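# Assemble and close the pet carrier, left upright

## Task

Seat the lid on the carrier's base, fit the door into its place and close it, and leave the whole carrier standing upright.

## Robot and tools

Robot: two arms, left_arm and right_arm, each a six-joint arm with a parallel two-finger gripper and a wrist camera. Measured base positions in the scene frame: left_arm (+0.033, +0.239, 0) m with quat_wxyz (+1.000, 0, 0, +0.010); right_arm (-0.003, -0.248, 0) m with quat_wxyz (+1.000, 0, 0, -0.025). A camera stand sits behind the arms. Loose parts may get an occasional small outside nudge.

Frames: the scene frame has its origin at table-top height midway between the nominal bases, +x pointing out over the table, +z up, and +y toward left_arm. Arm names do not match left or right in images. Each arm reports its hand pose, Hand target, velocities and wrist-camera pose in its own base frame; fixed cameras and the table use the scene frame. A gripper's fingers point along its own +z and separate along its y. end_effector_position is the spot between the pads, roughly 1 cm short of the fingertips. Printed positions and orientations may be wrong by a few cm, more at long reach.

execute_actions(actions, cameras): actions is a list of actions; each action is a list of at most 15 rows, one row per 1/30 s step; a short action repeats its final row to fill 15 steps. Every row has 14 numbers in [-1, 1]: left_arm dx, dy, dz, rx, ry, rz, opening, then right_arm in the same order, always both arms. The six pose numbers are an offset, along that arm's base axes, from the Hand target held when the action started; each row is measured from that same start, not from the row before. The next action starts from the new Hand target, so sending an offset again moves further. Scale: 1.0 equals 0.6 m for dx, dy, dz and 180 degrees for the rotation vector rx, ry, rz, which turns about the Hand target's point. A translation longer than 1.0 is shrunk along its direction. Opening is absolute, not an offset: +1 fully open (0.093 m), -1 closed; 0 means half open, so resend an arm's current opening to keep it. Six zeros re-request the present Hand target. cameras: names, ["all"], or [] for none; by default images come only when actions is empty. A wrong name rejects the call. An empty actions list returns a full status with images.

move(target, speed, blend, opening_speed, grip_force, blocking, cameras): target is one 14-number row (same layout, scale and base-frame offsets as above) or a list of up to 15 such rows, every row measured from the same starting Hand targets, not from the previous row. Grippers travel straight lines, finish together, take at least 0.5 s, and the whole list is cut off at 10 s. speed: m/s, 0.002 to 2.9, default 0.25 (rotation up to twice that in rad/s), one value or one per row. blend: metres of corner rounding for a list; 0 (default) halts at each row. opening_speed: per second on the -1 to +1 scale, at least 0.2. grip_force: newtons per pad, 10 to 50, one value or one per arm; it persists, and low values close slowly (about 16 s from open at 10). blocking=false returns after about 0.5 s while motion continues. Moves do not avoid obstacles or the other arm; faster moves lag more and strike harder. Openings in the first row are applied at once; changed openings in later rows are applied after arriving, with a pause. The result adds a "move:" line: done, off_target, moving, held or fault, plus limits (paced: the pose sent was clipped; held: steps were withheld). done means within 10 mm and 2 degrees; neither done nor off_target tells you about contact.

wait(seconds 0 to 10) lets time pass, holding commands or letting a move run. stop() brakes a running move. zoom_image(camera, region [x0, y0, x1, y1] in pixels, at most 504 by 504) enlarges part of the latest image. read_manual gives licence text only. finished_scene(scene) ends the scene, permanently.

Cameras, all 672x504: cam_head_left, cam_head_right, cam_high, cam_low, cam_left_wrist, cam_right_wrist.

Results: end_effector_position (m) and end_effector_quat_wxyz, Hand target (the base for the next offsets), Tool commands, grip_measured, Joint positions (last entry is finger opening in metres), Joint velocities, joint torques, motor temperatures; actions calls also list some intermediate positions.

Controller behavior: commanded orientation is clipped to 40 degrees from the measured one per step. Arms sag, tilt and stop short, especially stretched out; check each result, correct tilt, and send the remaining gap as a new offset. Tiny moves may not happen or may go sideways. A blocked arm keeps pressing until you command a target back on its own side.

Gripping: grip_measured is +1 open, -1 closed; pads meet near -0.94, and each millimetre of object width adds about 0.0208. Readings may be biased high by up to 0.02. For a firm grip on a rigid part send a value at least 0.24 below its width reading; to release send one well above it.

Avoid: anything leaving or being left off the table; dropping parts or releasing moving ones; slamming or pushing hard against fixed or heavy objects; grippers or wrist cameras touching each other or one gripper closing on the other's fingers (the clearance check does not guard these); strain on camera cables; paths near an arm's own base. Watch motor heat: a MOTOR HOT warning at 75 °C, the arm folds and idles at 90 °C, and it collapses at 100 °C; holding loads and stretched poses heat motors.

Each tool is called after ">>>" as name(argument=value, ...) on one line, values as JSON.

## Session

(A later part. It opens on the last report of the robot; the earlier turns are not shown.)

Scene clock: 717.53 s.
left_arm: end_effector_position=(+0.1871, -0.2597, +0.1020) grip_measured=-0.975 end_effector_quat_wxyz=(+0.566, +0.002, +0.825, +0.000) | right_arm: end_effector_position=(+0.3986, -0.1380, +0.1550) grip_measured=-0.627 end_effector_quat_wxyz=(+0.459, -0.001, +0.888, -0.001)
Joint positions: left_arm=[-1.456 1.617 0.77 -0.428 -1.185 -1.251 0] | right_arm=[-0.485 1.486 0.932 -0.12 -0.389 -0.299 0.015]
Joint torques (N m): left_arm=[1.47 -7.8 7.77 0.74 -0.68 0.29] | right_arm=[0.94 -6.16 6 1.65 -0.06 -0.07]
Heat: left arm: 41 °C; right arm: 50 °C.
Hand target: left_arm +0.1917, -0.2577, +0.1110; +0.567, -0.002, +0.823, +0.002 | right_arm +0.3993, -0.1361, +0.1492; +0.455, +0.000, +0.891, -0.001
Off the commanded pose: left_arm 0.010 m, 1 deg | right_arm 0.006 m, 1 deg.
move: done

>>> move(target=[[0,0,0,0,0,0,-1,0,0,0.1,0,-0.014,0,-0.9],[0,0,0,0,0,0,-1,0.02,0.167,0.36,0,-0.014,0,-0.9],[0,0,0,0,0,0,-1,0.05,0.654,0.35,0,-0.014,-0.0127,-0.9]], speed=[0.06,0.15,0.13], blend=[0.02,0.04,0], cameras=["cam_head_left","cam_high","cam_low","cam_head_right"])

>>> zoom_image(camera="cam_head_left", region=[290, 200, 400, 300])

>>> zoom_image(camera="cam_low", region=[270, 150, 450, 320])

Scene clock: 747.83 s.
left_arm: end_effector_position=(+0.1893, -0.2498, +0.1013) grip_measured=-0.975 end_effector_quat_wxyz=(+0.563, +0.002, +0.826, +0.018) | right_arm: end_effector_position=(+0.4092, +0.2008, +0.3598) grip_measured=-0.641 end_effector_quat_wxyz=(+0.408, -0.121, +0.888, -0.172)
Joint positions: left_arm=[-1.444 1.611 0.77 -0.486 -1.185 -1.273 0] | right_arm=[0.699 2.026 2.53 -1.432 0.709 0.183 0.014]
Joint torques (N m): left_arm=[0.14 -7.19 8.01 1.24 -0.7 0.45] | right_arm=[3.28 -7.16 6.09 2.65 -0.67 3.1]
Heat: left arm: 41 °C; right arm: 49 °C.
Hand target: left_arm +0.1917, -0.2577, +0.1111; +0.568, -0.002, +0.823, +0.002 | right_arm +0.4293, +0.2563, +0.3591; +0.474, +0.018, +0.880, -0.010
Off the commanded pose: left_arm 0.013 m, 2 deg | right_arm 0.059 m, 26 deg.
move: off_target (left_arm, right_arm)
Images, in order (width x height): cam_head_left 672x504, cam_head_right 672x504, cam_high 672x504, cam_low 672x504.

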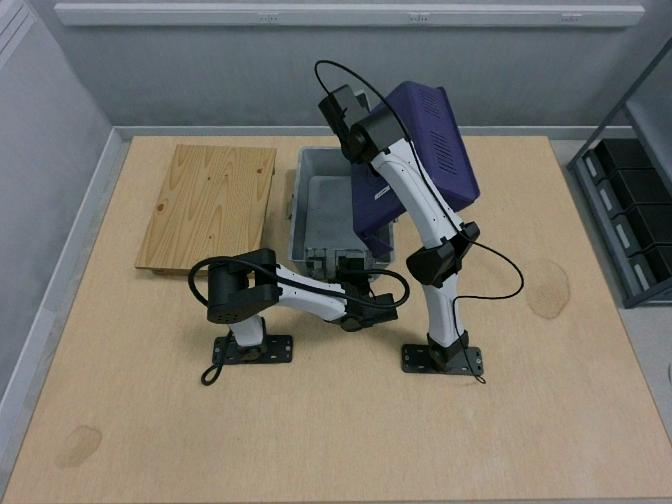

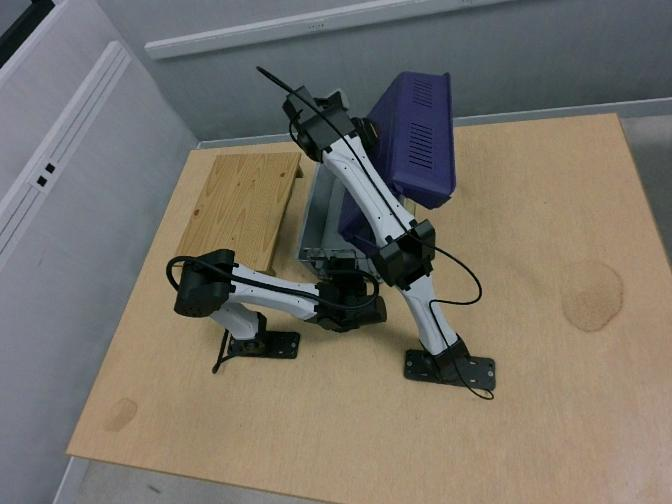

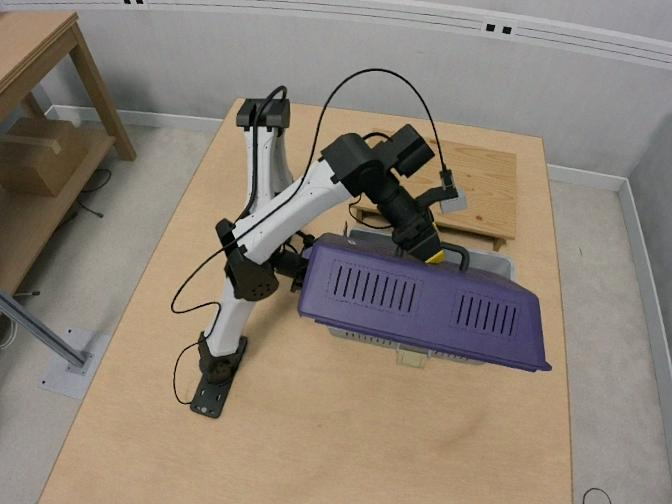

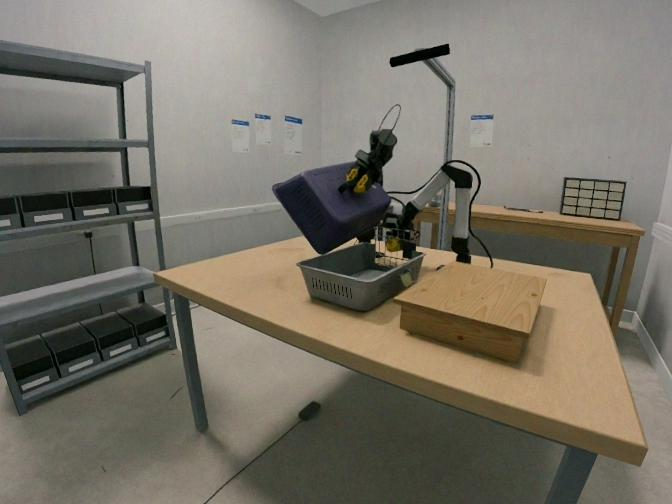

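Scaled by 4.582 from the camera's 672x504 image, which has a finer 960x720 frame.

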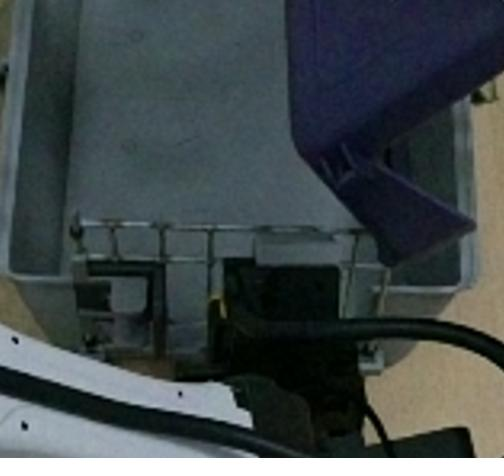

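Scaled by 2.800 from the camera's 672x504 image, which has a finer 960x720 frame.

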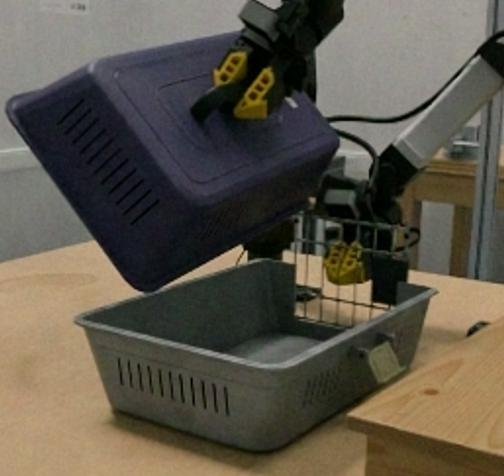

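>>> move(target=[[0,0,0,0,0,0,-1,0.0,-0.25,0.06,0,0,0,-0.9]], speed=0.08, cameras=["all"])

>>> zoom_image(camera="cam_head_left", region=[290, 140, 490, 300])

>>> zoom_image(camera="cam_low", region=[220, 150, 450, 320])

Scene clock: 760.30 s.
left_arm: end_effector_position=(+0.1900, -0.2522, +0.1034) grip_measured=-0.975 end_effector_quat_wxyz=(+0.566, +0.003, +0.824, +0.015) | right_arm: end_effector_position=(+0.4307, +0.1103, +0.3622) grip_measured=-0.641 end_effector_quat_wxyz=(+0.427, +0.013, +0.904, -0.021)
Joint positions: left_arm=[-1.443 1.609 0.77 -0.466 -1.191 -1.255 0] | right_arm=[0.375 1.73 2.1 -1.107 0.334 0.255 0.014]
Joint torques (N m): left_arm=[0.14 -7.05 7.87 1.11 -0.62 0.32] | right_arm=[-0.1 -12.56 6.41 2.07 0.22 -0.29]
Motor temperatures (°C): left_arm=[28 41 41 31 29 27 26] | right_arm=[27 48 49 39 24 35 28]
Heat: left arm: 41 °C; right arm: 49 °C.
Hand target: left_arm +0.1917, -0.2578, +0.1110; +0.568, -0.002, +0.823, +0.002 | right_arm +0.4293, +0.1062, +0.3953; +0.474, +0.018, +0.880, -0.010
Off the commanded pose: left_arm 0.010 m, 2 deg | right_arm 0.033 m, 6 deg.
move: off_target (right_arm)

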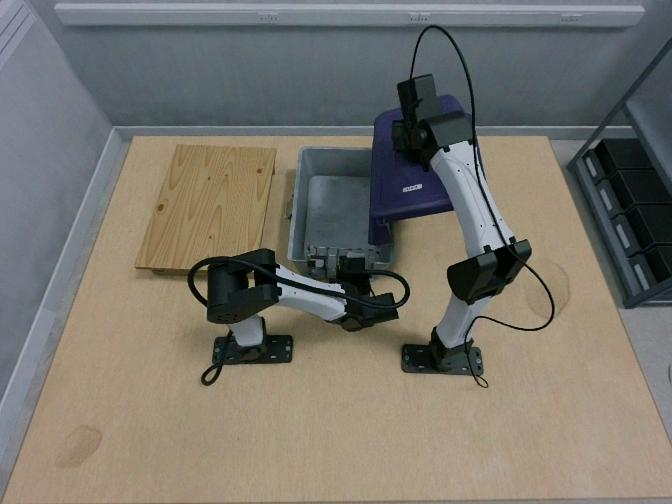

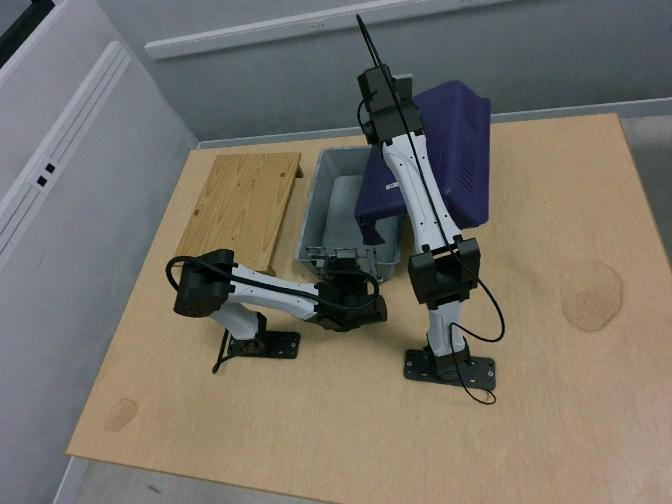

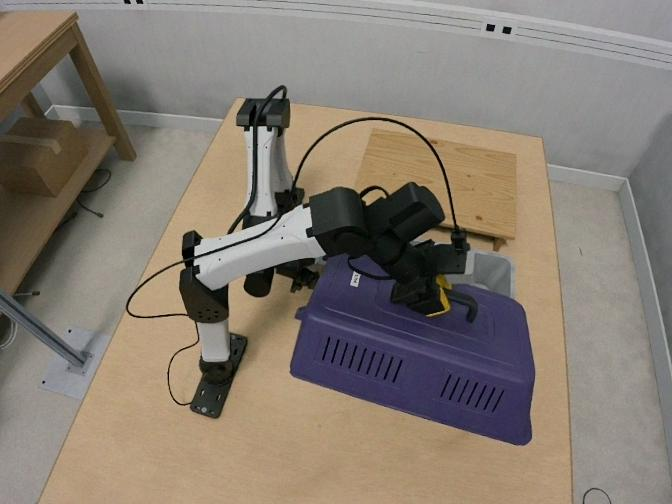

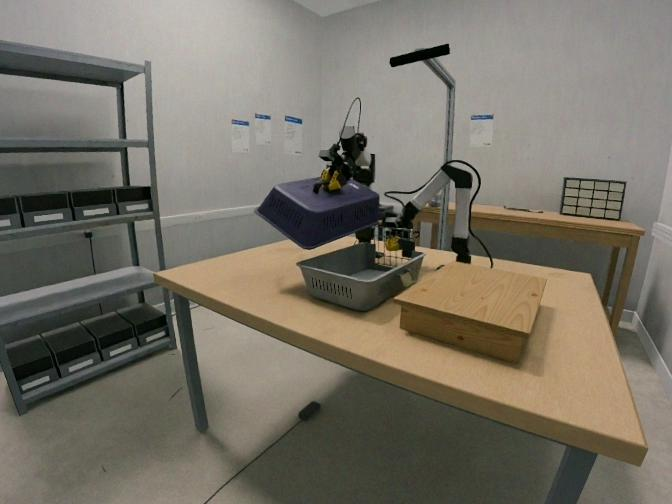

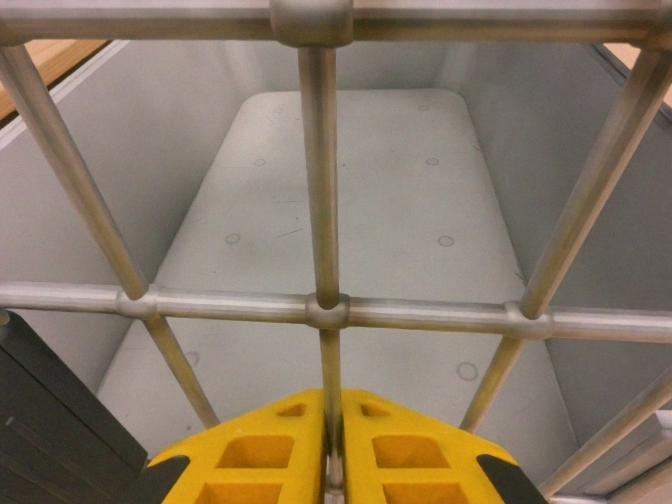

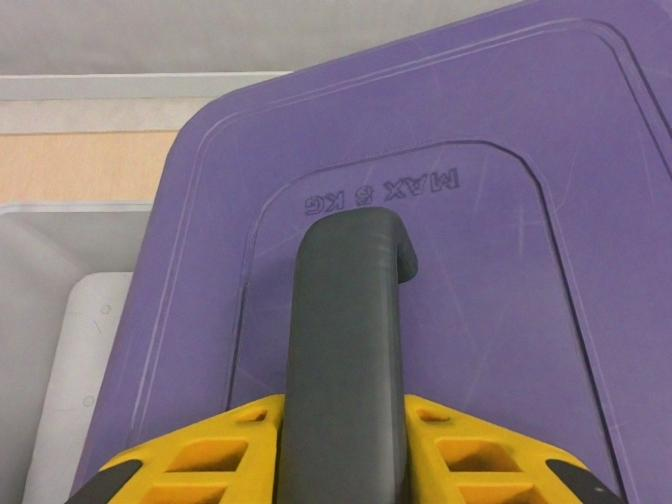

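Scaled by 2.520 from the camera's 672x504 image, which has a finer 960x720 frame.

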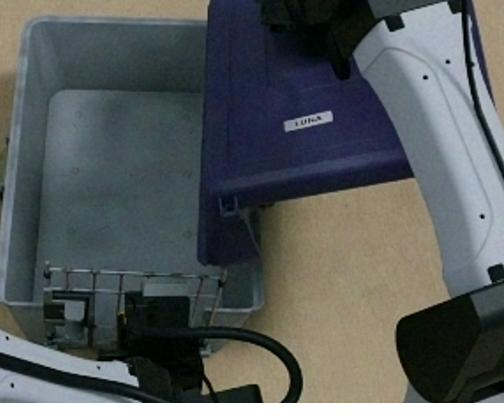

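Scaled by 2.191 from the camera's 672x504 image, which has a finer 960x720 frame.

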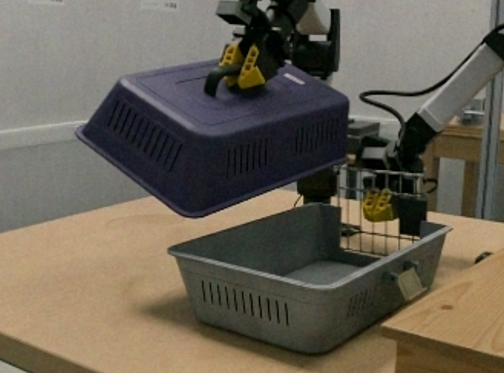

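>>> move(target=[[0,0,0,0,0,0,-1,0.0,-0.2,0.02,0.03,0,0,-0.9],[0,0,0,0,0,0,-1,-0.05,-0.405,-0.1,0.06,0,0.0127,-0.9]], speed=0.12, blend=[0.03,0], cameras=["cam_head_left","cam_low","cam_high","cam_right_wrist"])

>>> zoom_image(camera="cam_low", region=[180, 150, 450, 320])

Scene clock: 778.37 s.
left_arm: end_effector_position=(+0.1900, -0.2522, +0.1034) grip_measured=-0.975 end_effector_quat_wxyz=(+0.566, +0.003, +0.824, +0.015) | right_arm: end_effector_position=(+0.3955, -0.1382, +0.3085) grip_measured=-0.641 end_effector_quat_wxyz=(+0.427, +0.069, +0.897, +0.093)
Joint positions: left_arm=[-1.443 1.609 0.77 -0.466 -1.191 -1.255 0] | right_arm=[-0.534 1.565 1.68 -0.903 -0.51 -0.165 0.014]
Joint torques (N m): left_arm=[0.14 -7.04 7.86 1.11 -0.62 0.32] | right_arm=[-0.01 -10.24 7.06 2.01 -0.46 -0.25]
Heat: left arm: 41 °C; right arm: 52 °C.
Hand target: left_arm +0.1917, -0.2578, +0.1110; +0.568, -0.002, +0.823, +0.002 | right_arm +0.3993, -0.1368, +0.3351; +0.470, +0.045, +0.878, +0.083
Off the commanded pose: left_arm 0.010 m, 2 deg | right_arm 0.027 m, 6 deg.
move: off_target (right_arm)
Images, in order (width x height): cam_head_left 672x504, cam_high 672x504, cam_low 672x504, cam_right_wrist 672x504.

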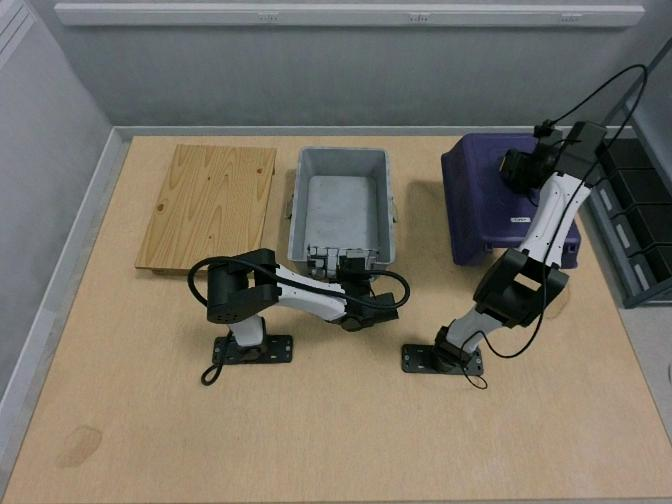

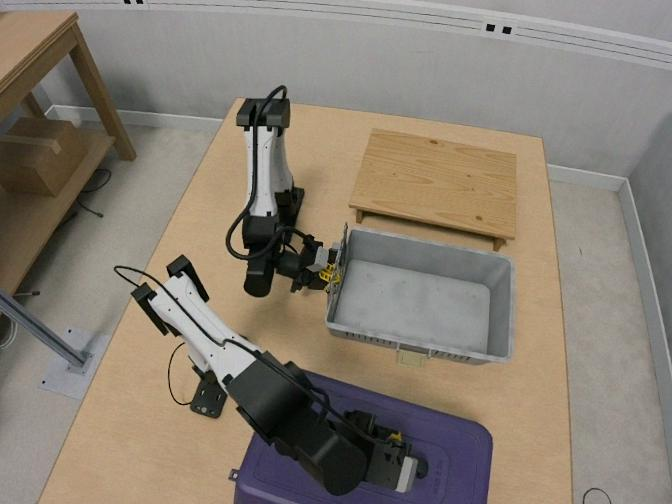

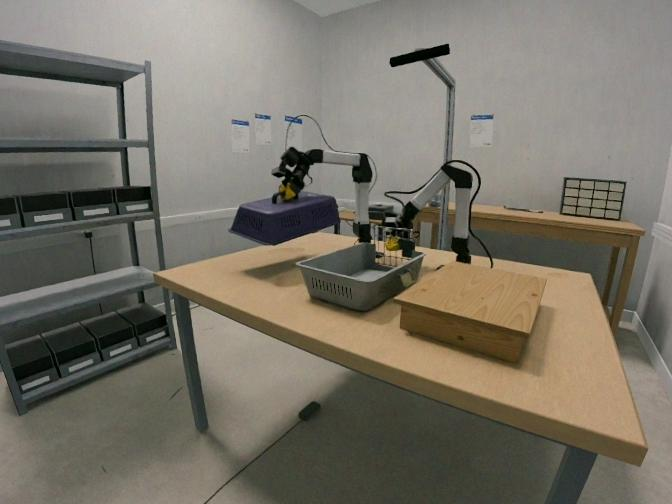

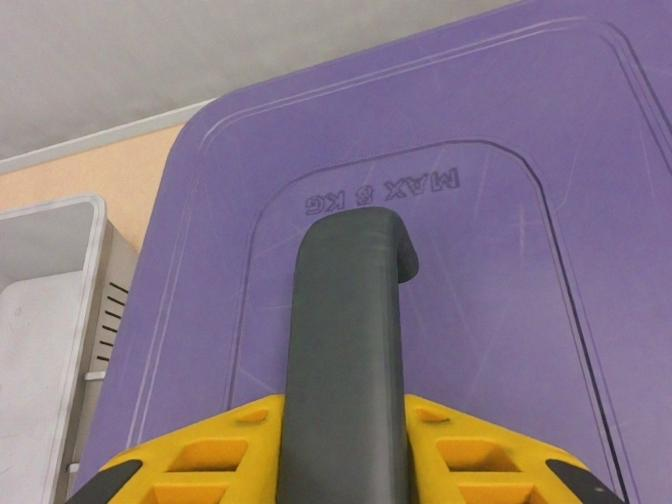

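Scaled by 1.867 from the camera's 672x504 image, which has a finer 960x720 frame.

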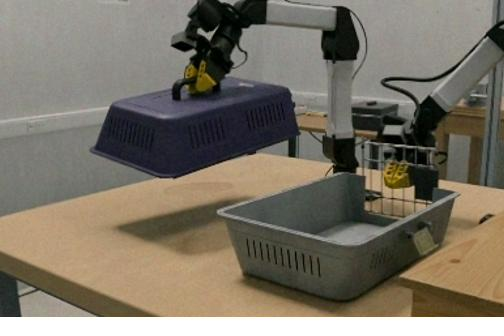

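>>> move(target=[[0,0,0,0,0,0,-1,0,0,-0.19,0.022,-0.022,0,-0.9]], speed=0.12, cameras=["cam_low","cam_high"])

>>> zoom_image(camera="cam_low", region=[180, 150, 420, 320])

Scene clock: 791.23 s.
left_arm: end_effector_position=(+0.1900, -0.2522, +0.1034) grip_measured=-0.975 end_effector_quat_wxyz=(+0.566, +0.003, +0.824, +0.015) | right_arm: end_effector_position=(+0.3931, -0.1349, +0.1891) grip_measured=-0.641 end_effector_quat_wxyz=(+0.451, +0.078, +0.880, +0.123)
Joint positions: left_arm=[-1.443 1.609 0.77 -0.466 -1.191 -1.255 0] | right_arm=[-0.557 1.489 1.079 -0.332 -0.587 -0.115 0.014]
Joint torques (N m): left_arm=[0.14 -7.05 7.87 1.11 -0.63 0.32] | right_arm=[-0.34 -10.58 7.56 2.06 -0.51 -0.07]
Motor temperatures (°C): left_arm=[28 40 41 31 29 27 26] | right_arm=[27 52 49 38 24 29 28]
Heat: left arm: 41 °C; right arm: 52 °C.
Hand target: left_arm +0.1917, -0.2578, +0.1110; +0.568, -0.002, +0.823, +0.002 | right_arm +0.3993, -0.1367, +0.2211; +0.498, +0.058, +0.857, +0.114
Off the commanded pose: left_arm 0.010 m, 2 deg | right_arm 0.033 m, 7 deg.
move: off_target (right_arm)
Images, in order (width x height): cam_high 672x504, cam_low 672x504.

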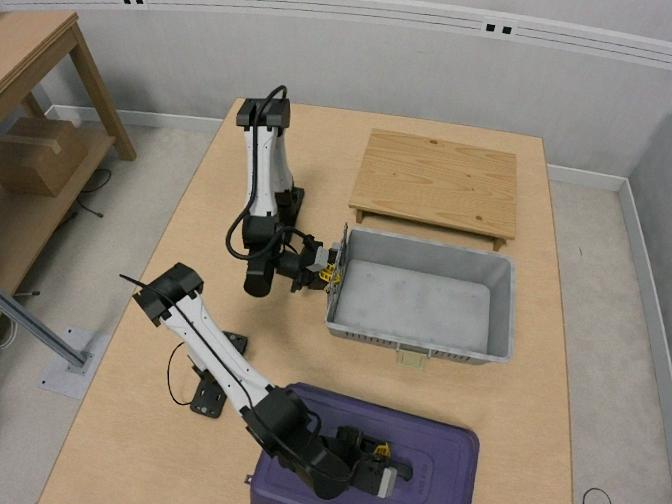

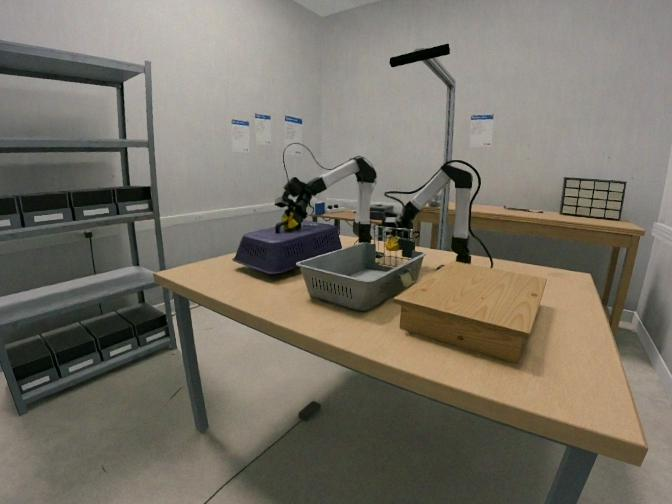

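Scaled by 2.100 from the camera's 672x504 image, which has a finer 960x720 frame.

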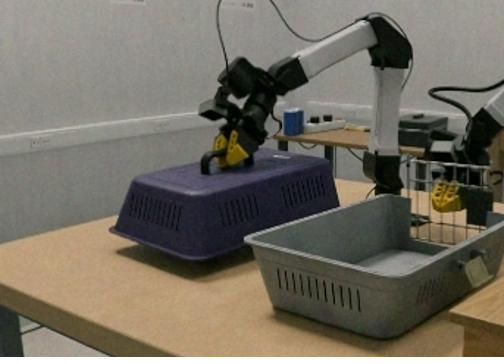

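>>> move(target=[[0,0,0,0,0,0,-1,0,0,-0.062,0.01,0,0,-0.9]], speed=0.03, cameras=["cam_low"])

>>> zoom_image(camera="cam_low", region=[180, 150, 420, 320])

Scene clock: 803.13 s.
left_arm: end_effector_position=(+0.1900, -0.2522, +0.1034) grip_measured=-0.975 end_effector_quat_wxyz=(+0.566, +0.003, +0.824, +0.015) | right_arm: end_effector_position=(+0.3907, -0.1327, +0.1668) grip_measured=-0.641 end_effector_quat_wxyz=(+0.464, +0.080, +0.873, +0.129)
Joint positions: left_arm=[-1.443 1.609 0.77 -0.466 -1.191 -1.255 0] | right_arm=[-0.563 1.489 0.962 -0.184 -0.608 -0.094 0.014]
Joint torques (N m): left_arm=[0.13 -7.05 7.87 1.11 -0.62 0.32] | right_arm=[-0.49 -7.32 7.28 2.09 -0.52 -0.07]
Heat: left arm: 41 °C; right arm: 54 °C.
Hand target: left_arm +0.1917, -0.2578, +0.1110; +0.568, -0.002, +0.823, +0.002 | right_arm +0.3994, -0.1368, +0.1840; +0.498, +0.066, +0.855, +0.128
Off the commanded pose: left_arm 0.010 m, 2 deg | right_arm 0.020 m, 5 deg.
move: off_target (right_arm)
Images, in order (width x height): cam_low 672x504.

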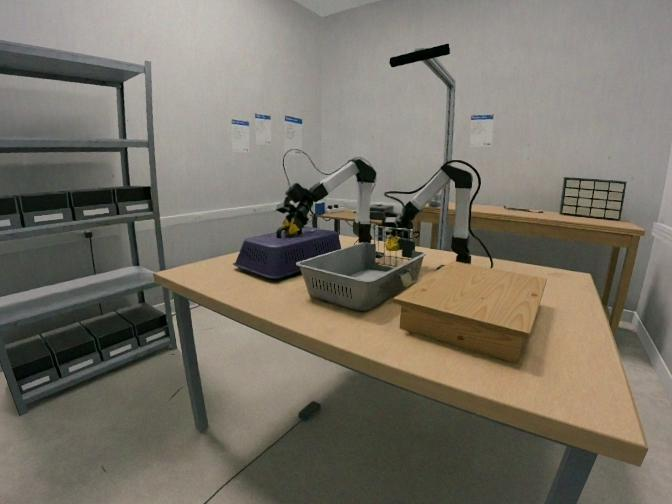

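Scaled by 2.100 from the camera's 672x504 image, which has a finer 960x720 frame.

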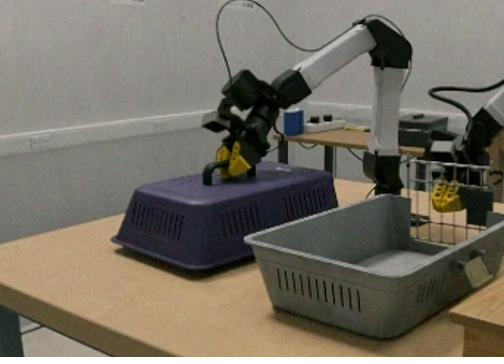

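>>> move(target=[[0,0,0,0,0,0,-1,0,0,-0.03,0.012,0,0,-0.9],[0,0,0,0,0,0,-1,0,0,-0.03,0.012,0,0,0.2]], speed=0.03, opening_speed=0.25, cameras=["cam_low","cam_right_wrist"])

>>> zoom_image(camera="cam_low", region=[180, 150, 420, 320])

Scene clock: 816.57 s.
left_arm: end_effector_position=(+0.1900, -0.2522, +0.1034) grip_measured=-0.975 end_effector_quat_wxyz=(+0.566, +0.003, +0.824, +0.015) | right_arm: end_effector_position=(+0.3993, -0.1346, +0.1639) grip_measured=+0.198 end_effector_quat_wxyz=(+0.492, +0.073, +0.856, +0.141)
Joint positions: left_arm=[-1.443 1.609 0.77 -0.466 -1.191 -1.255 0] | right_arm=[-0.571 1.52 0.92 -0.043 -0.655 -0.064 0.055]
Joint torques (N m): left_arm=[0.14 -7.05 7.87 1.11 -0.62 0.32] | right_arm=[-0.44 -7.05 6.63 1.63 -0.31 -0.06]
Heat: left arm: 41 °C; right arm: 52 °C.
Hand target: left_arm +0.1917, -0.2578, +0.1110; +0.568, -0.002, +0.823, +0.002 | right_arm +0.3994, -0.1368, +0.1661; +0.496, +0.075, +0.853, +0.144
Off the commanded pose: left_arm 0.010 m, 2 deg | right_arm 0.003 m, 1 deg.
move: done; target 2's new opening was sent with right_arm's hand 0.013 m and 3 deg from that target
Images, in order (width x height): cam_low 672x504, cam_right_wrist 672x504.

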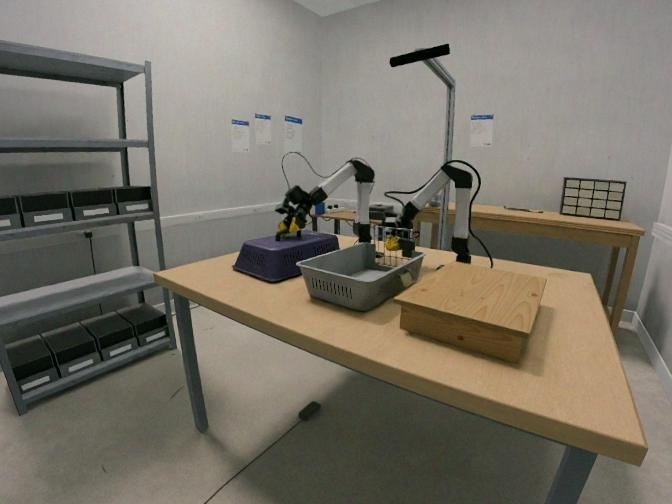

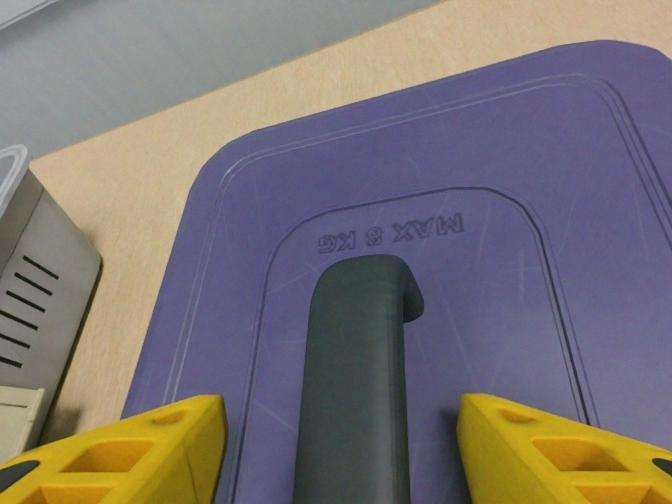

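Scaled by 2.100 from the camera's 672x504 image, which has a finer 960x720 frame.

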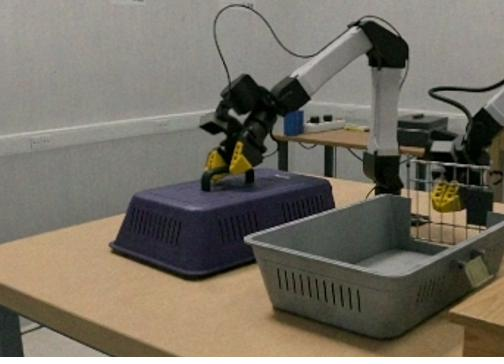

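>>> move(target=[[0,0,0,0,0,0,-1,0,0,0.13,0,0,0,0.2],[0,0,0,0,0,0,-1,-0.05,0,0.15,-0.104,0.0295,0,0.2]], speed=0.12, cameras=["all"])

>>> zoom_image(camera="cam_head_left", region=[270, 140, 430, 300])

>>> zoom_image(camera="cam_high", region=[220, 200, 370, 350])

Scene clock: 836.03 s.
left_arm: end_effector_position=(+0.1900, -0.2522, +0.1034) grip_measured=-0.975 end_effector_quat_wxyz=(+0.566, +0.003, +0.824, +0.015) | right_arm: end_effector_position=(+0.3693, -0.1386, +0.2426) grip_measured=+0.198 end_effector_quat_wxyz=(+0.453, +0.009, +0.891, +0.012)
Joint positions: left_arm=[-1.443 1.609 0.77 -0.466 -1.191 -1.255 0] | right_arm=[-0.543 1.36 1.193 -0.543 -0.442 -0.316 0.055]
Joint torques (N m): left_arm=[0.14 -7.04 7.87 1.11 -0.62 0.32] | right_arm=[1.01 -7.43 8.73 1.41 -0.04 -0.18]
Heat: left arm: 41 °C; right arm: 51 °C.
Hand target: left_arm +0.1917, -0.2578, +0.1110; +0.568, -0.002, +0.823, +0.002 | right_arm +0.3693, -0.1368, +0.2560; +0.462, +0.000, +0.887, +0.000
Off the commanded pose: left_arm 0.010 m, 2 deg | right_arm 0.014 m, 2 deg.
move: off_target (right_arm)

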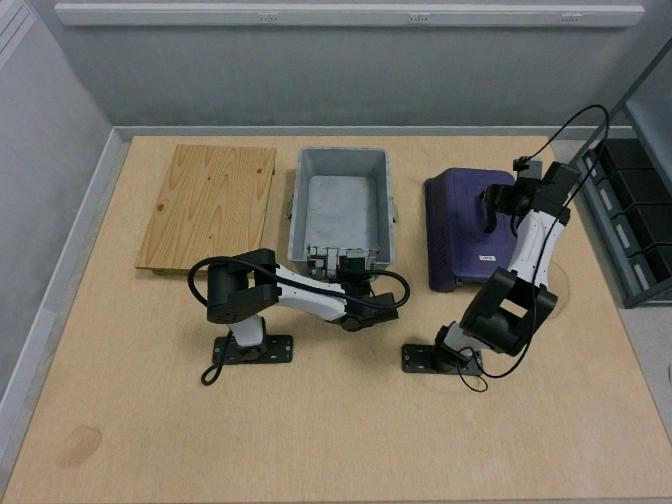

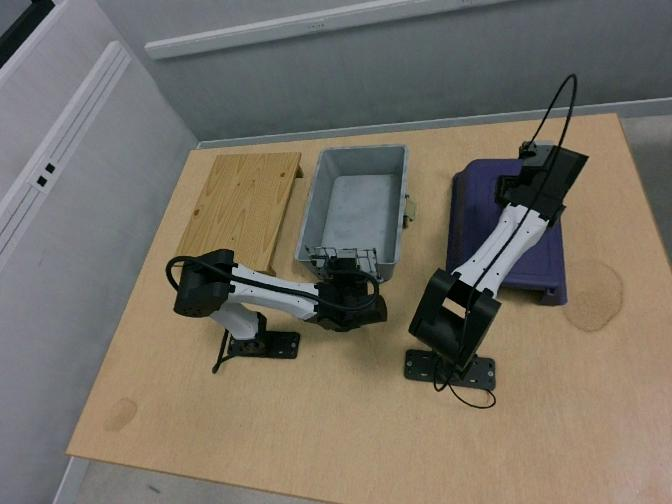

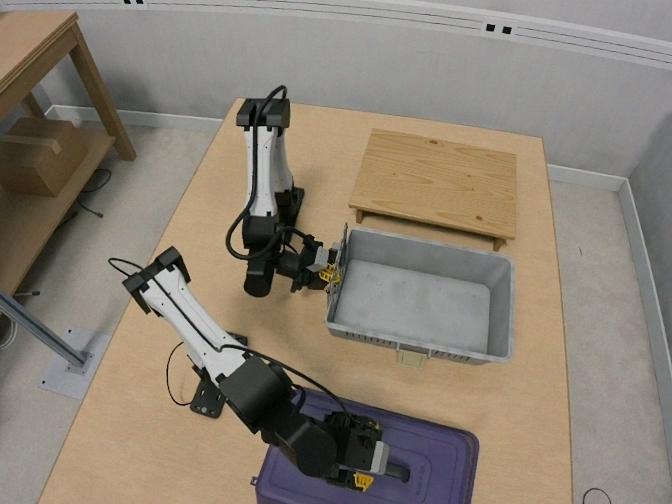

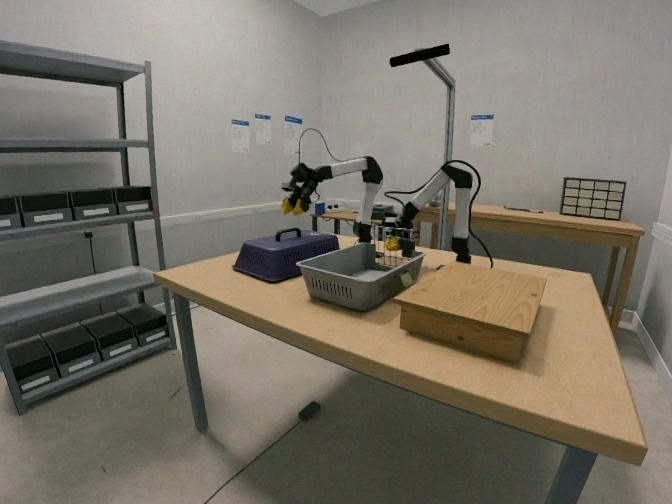

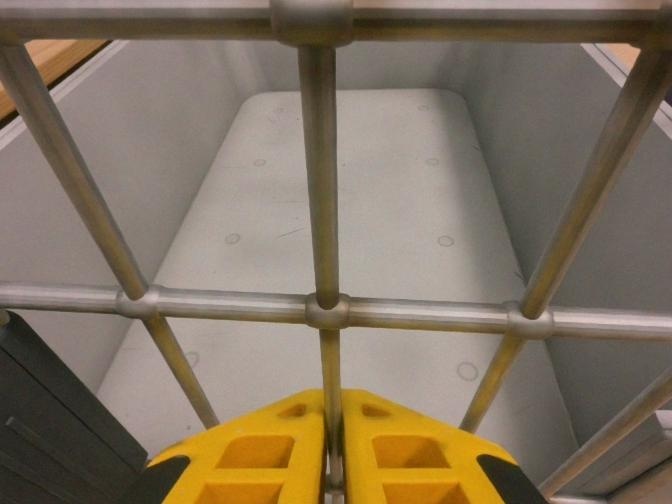

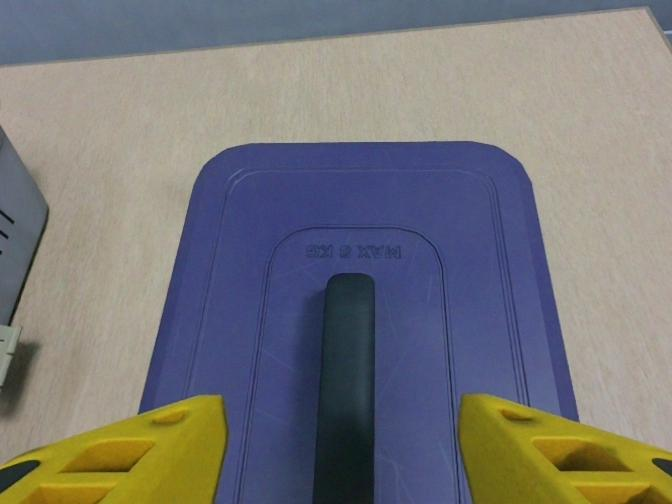

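Scaled by 3.150 from the camera's 672x504 image, which has a finer 960x720 frame.

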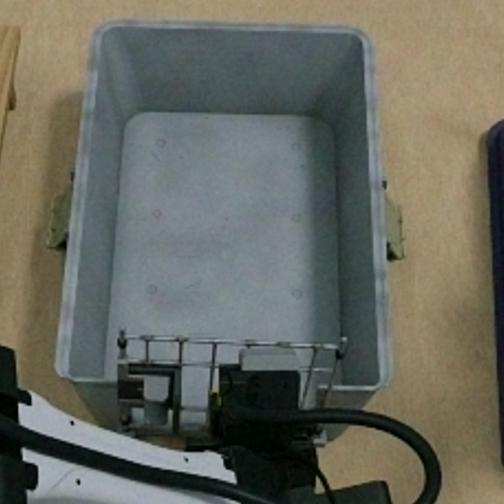

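Scaled by 3.360 from the camera's 672x504 image, which has a finer 960x720 frame.

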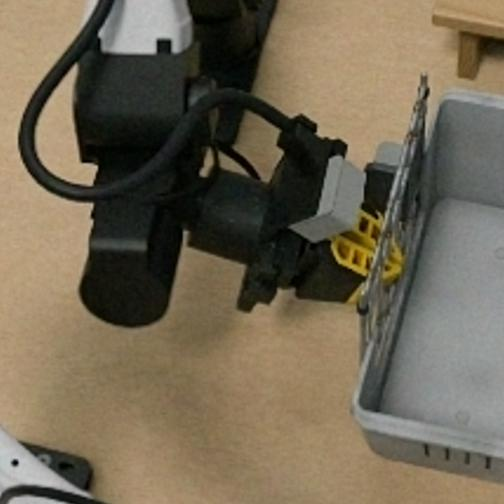

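>>> move(target=[[0,0,0,0,0,0,-1,0.05,-0.001,-0.178,0,0,0,0.2],[0,0,0,0,0,0,-1,0.05,-0.001,-0.178,0,0,0,-0.95]], speed=0.08, opening_speed=0.7, cameras=["cam_right_wrist"])

Scene clock: 872.47 s.
left_arm: end_effector_position=(+0.1900, -0.2522, +0.1034) grip_measured=-0.975 end_effector_quat_wxyz=(+0.566, +0.003, +0.824, +0.015) | right_arm: end_effector_position=(+0.3984, -0.1401, +0.1535) grip_measured=-0.623 end_effector_quat_wxyz=(+0.465, +0.002, +0.885, -0.002)
Joint positions: left_arm=[-1.443 1.609 0.77 -0.466 -1.191 -1.255 0] | right_arm=[-0.492 1.487 0.916 -0.092 -0.395 -0.294 0.015]
Joint torques (N m): left_arm=[0.13 -7.04 7.87 1.11 -0.62 0.32] | right_arm=[1.01 -6.35 6.08 1.66 -0.1 -0.11]
Motor temperatures (°C): left_arm=[28 40 41 31 29 27 26] | right_arm=[27 48 55 35 24 28 26]
Heat: left arm: 41 °C; right arm: 55 °C.
Hand target: left_arm +0.1917, -0.2578, +0.1110; +0.568, -0.002, +0.823, +0.002 | right_arm +0.3994, -0.1372, +0.1491; +0.462, +0.000, +0.887, +0.000
Off the commanded pose: left_arm 0.010 m, 2 deg | right_arm 0.005 m, 0 deg.
move: done
Images, in order (width x height): cam_right_wrist 672x504.

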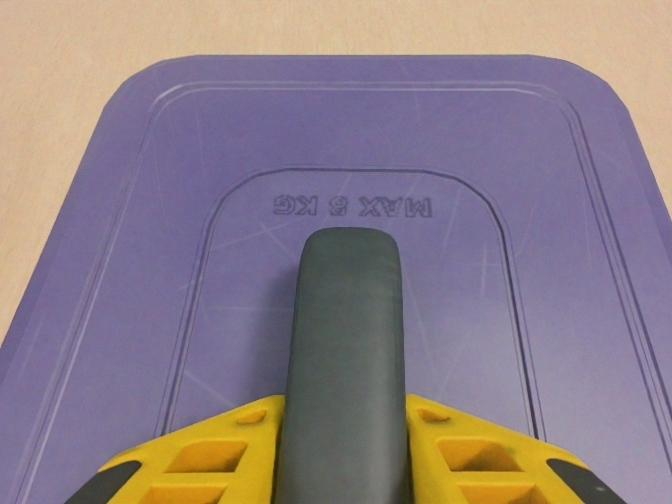

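>>> move(target=[[0,0,0,0,0,0,-1,0,0,0.1,0,-0.02,0,-0.95],[0,0,0,0,0,0,-1,0.04,0.05,0.46,0,-0.028,0,-0.95],[0,0,0,0,0,0,-1,0.05,0.4,0.46,0,-0.028,-0.01,-0.95]], speed=[0.06,0.15,0.12], blend=[0.02,0.04,0], cameras=["cam_head_left","cam_high","cam_low"])

>>> zoom_image(camera="cam_low", region=[220, 150, 450, 320])

>>> zoom_image(camera="cam_head_left", region=[290, 140, 490, 300])

Scene clock: 889.27 s.
left_arm: end_effector_position=(+0.1900, -0.2522, +0.1034) grip_measured=-0.975 end_effector_quat_wxyz=(+0.566, +0.003, +0.824, +0.015) | right_arm: end_effector_position=(+0.4249, +0.1042, +0.3957) grip_measured=-0.637 end_effector_quat_wxyz=(+0.458, -0.002, +0.889, -0.014)
Joint positions: left_arm=[-1.443 1.609 0.77 -0.466 -1.191 -1.255 0] | right_arm=[0.359 1.71 2.176 -1.121 0.313 0.2 0.015]
Joint torques (N m): left_arm=[0.14 -7.05 7.87 1.11 -0.62 0.32] | right_arm=[0.47 -8.77 8.98 2.05 0.32 -0.05]
Heat: left arm: 41 °C; right arm: 53 °C.
Hand target: left_arm +0.1917, -0.2578, +0.1110; +0.568, -0.002, +0.823, +0.002 | right_arm +0.4294, +0.1027, +0.4251; +0.500, +0.014, +0.866, -0.007
Off the commanded pose: left_arm 0.010 m, 2 deg | right_arm 0.030 m, 6 deg.
move: off_target (right_arm)
Images, in order (width x height): cam_head_left 672x504, cam_high 672x504, cam_low 672x504.

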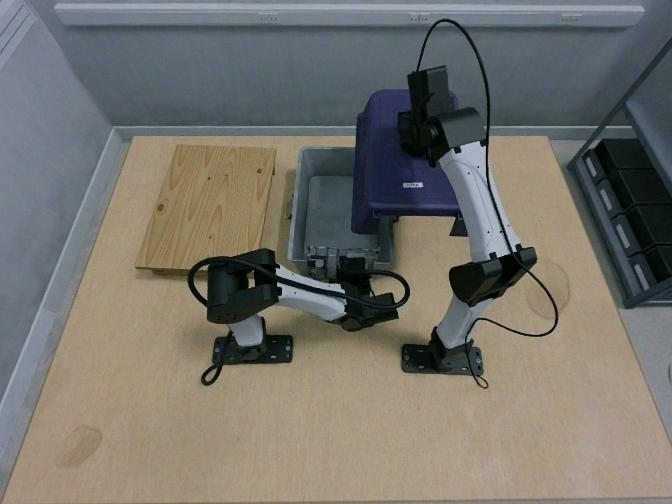

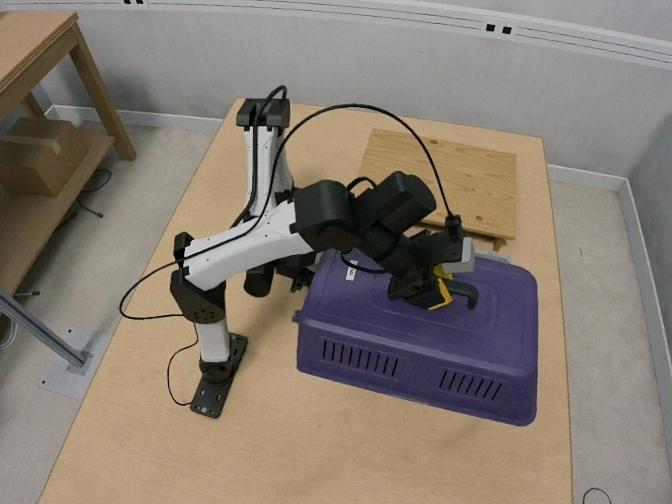

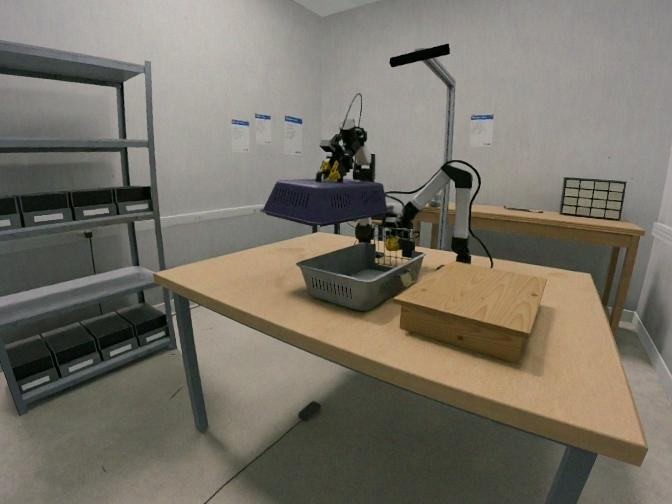

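Scaled by 2.191 from the camera's 672x504 image, which has a finer 960x720 frame.

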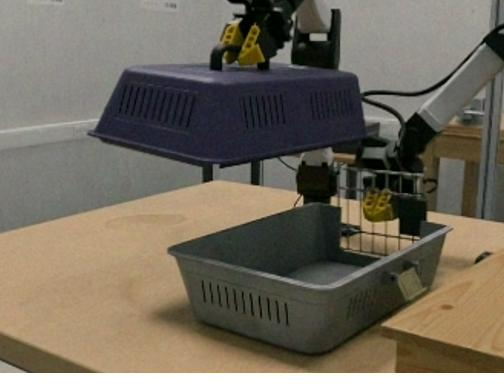

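Scaled by 2.520 from the camera's 672x504 image, which has a finer 960x720 frame.

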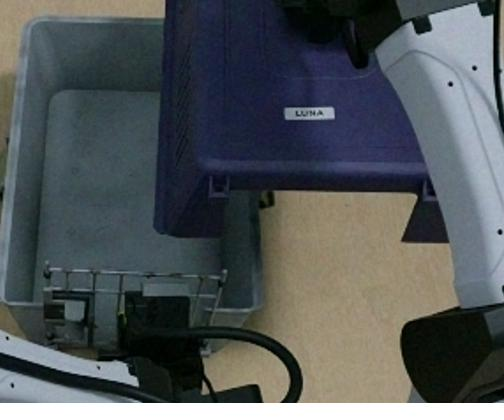

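>>> move(target=[[0,0,0,0,0,0,-1,0,0.25,-0.01,0,0,0,-0.95]], speed=0.1, cameras=["cam_head_left","cam_high","cam_low"])

>>> zoom_image(camera="cam_low", region=[220, 150, 450, 320])

>>> zoom_image(camera="cam_head_left", region=[290, 200, 400, 300])

Scene clock: 901.27 s.
left_arm: end_effector_position=(+0.1900, -0.2522, +0.1034) grip_measured=-0.975 end_effector_quat_wxyz=(+0.566, +0.003, +0.824, +0.015) | right_arm: end_effector_position=(+0.4274, +0.2562, +0.3926) grip_measured=-0.637 end_effector_quat_wxyz=(+0.486, -0.016, +0.874, -0.010)
Joint positions: left_arm=[-1.443 1.609 0.77 -0.466 -1.191 -1.255 0] | right_arm=[0.734 2.172 2.832 -1.357 0.607 0.407 0.015]
Joint torques (N m): left_arm=[0.13 -7.05 7.87 1.11 -0.62 0.32] | right_arm=[0.47 -12.15 7.61 1.89 0.56 -0.05]
Heat: left arm: 41 °C; right arm: 54 °C.
Hand target: left_arm +0.1917, -0.2578, +0.1110; +0.568, -0.002, +0.823, +0.002 | right_arm +0.4293, +0.2528, +0.4192; +0.500, +0.014, +0.866, -0.007
Off the commanded pose: left_arm 0.010 m, 2 deg | right_arm 0.027 m, 4 deg.
elbow stopped short (right arm): the move would have taken joint 3 (elbow) straighter than the controller allows.
move: off_target (right_arm)
Images, in order (width x height): cam_head_left 672x504, cam_high 672x504, cam_low 672x504.

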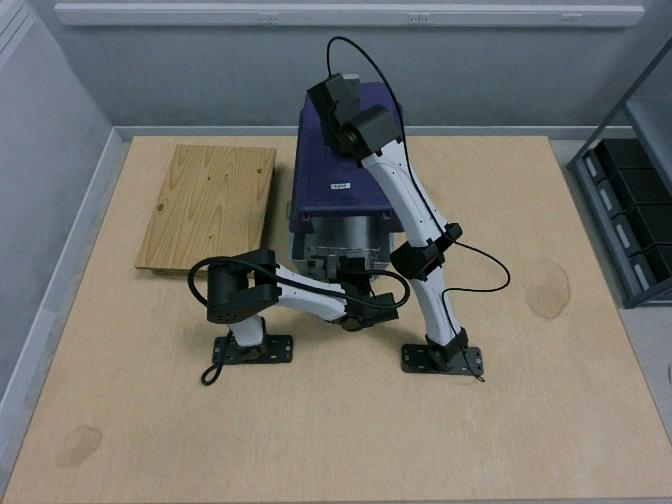

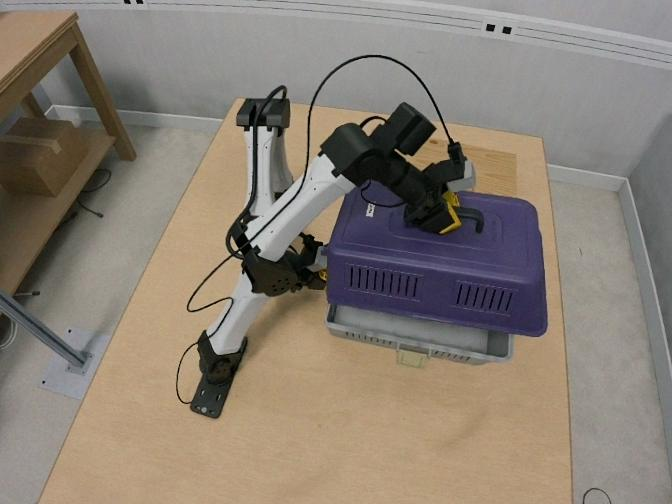

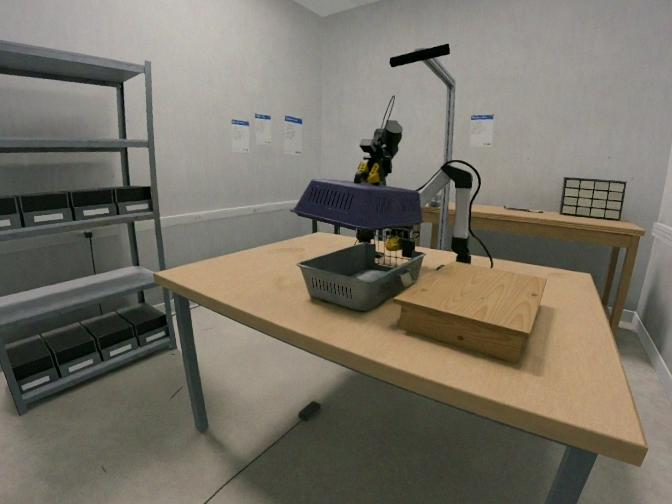

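Scaled by 2.191 from the camera's 672x504 image, which has a finer 960x720 frame.

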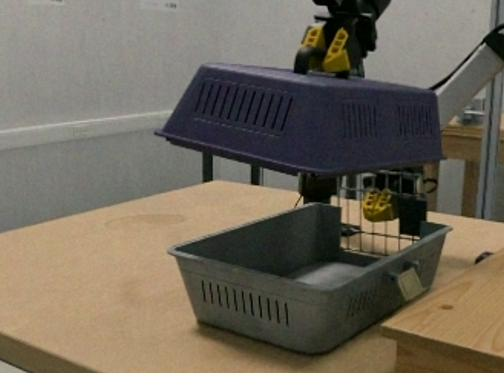

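Scaled by 4.582 from the camera's 672x504 image, which has a finer 960x720 frame.

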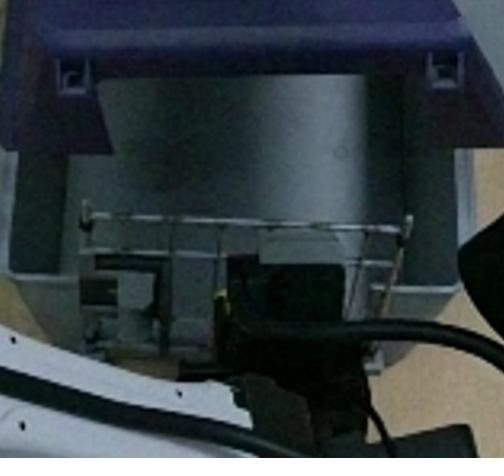

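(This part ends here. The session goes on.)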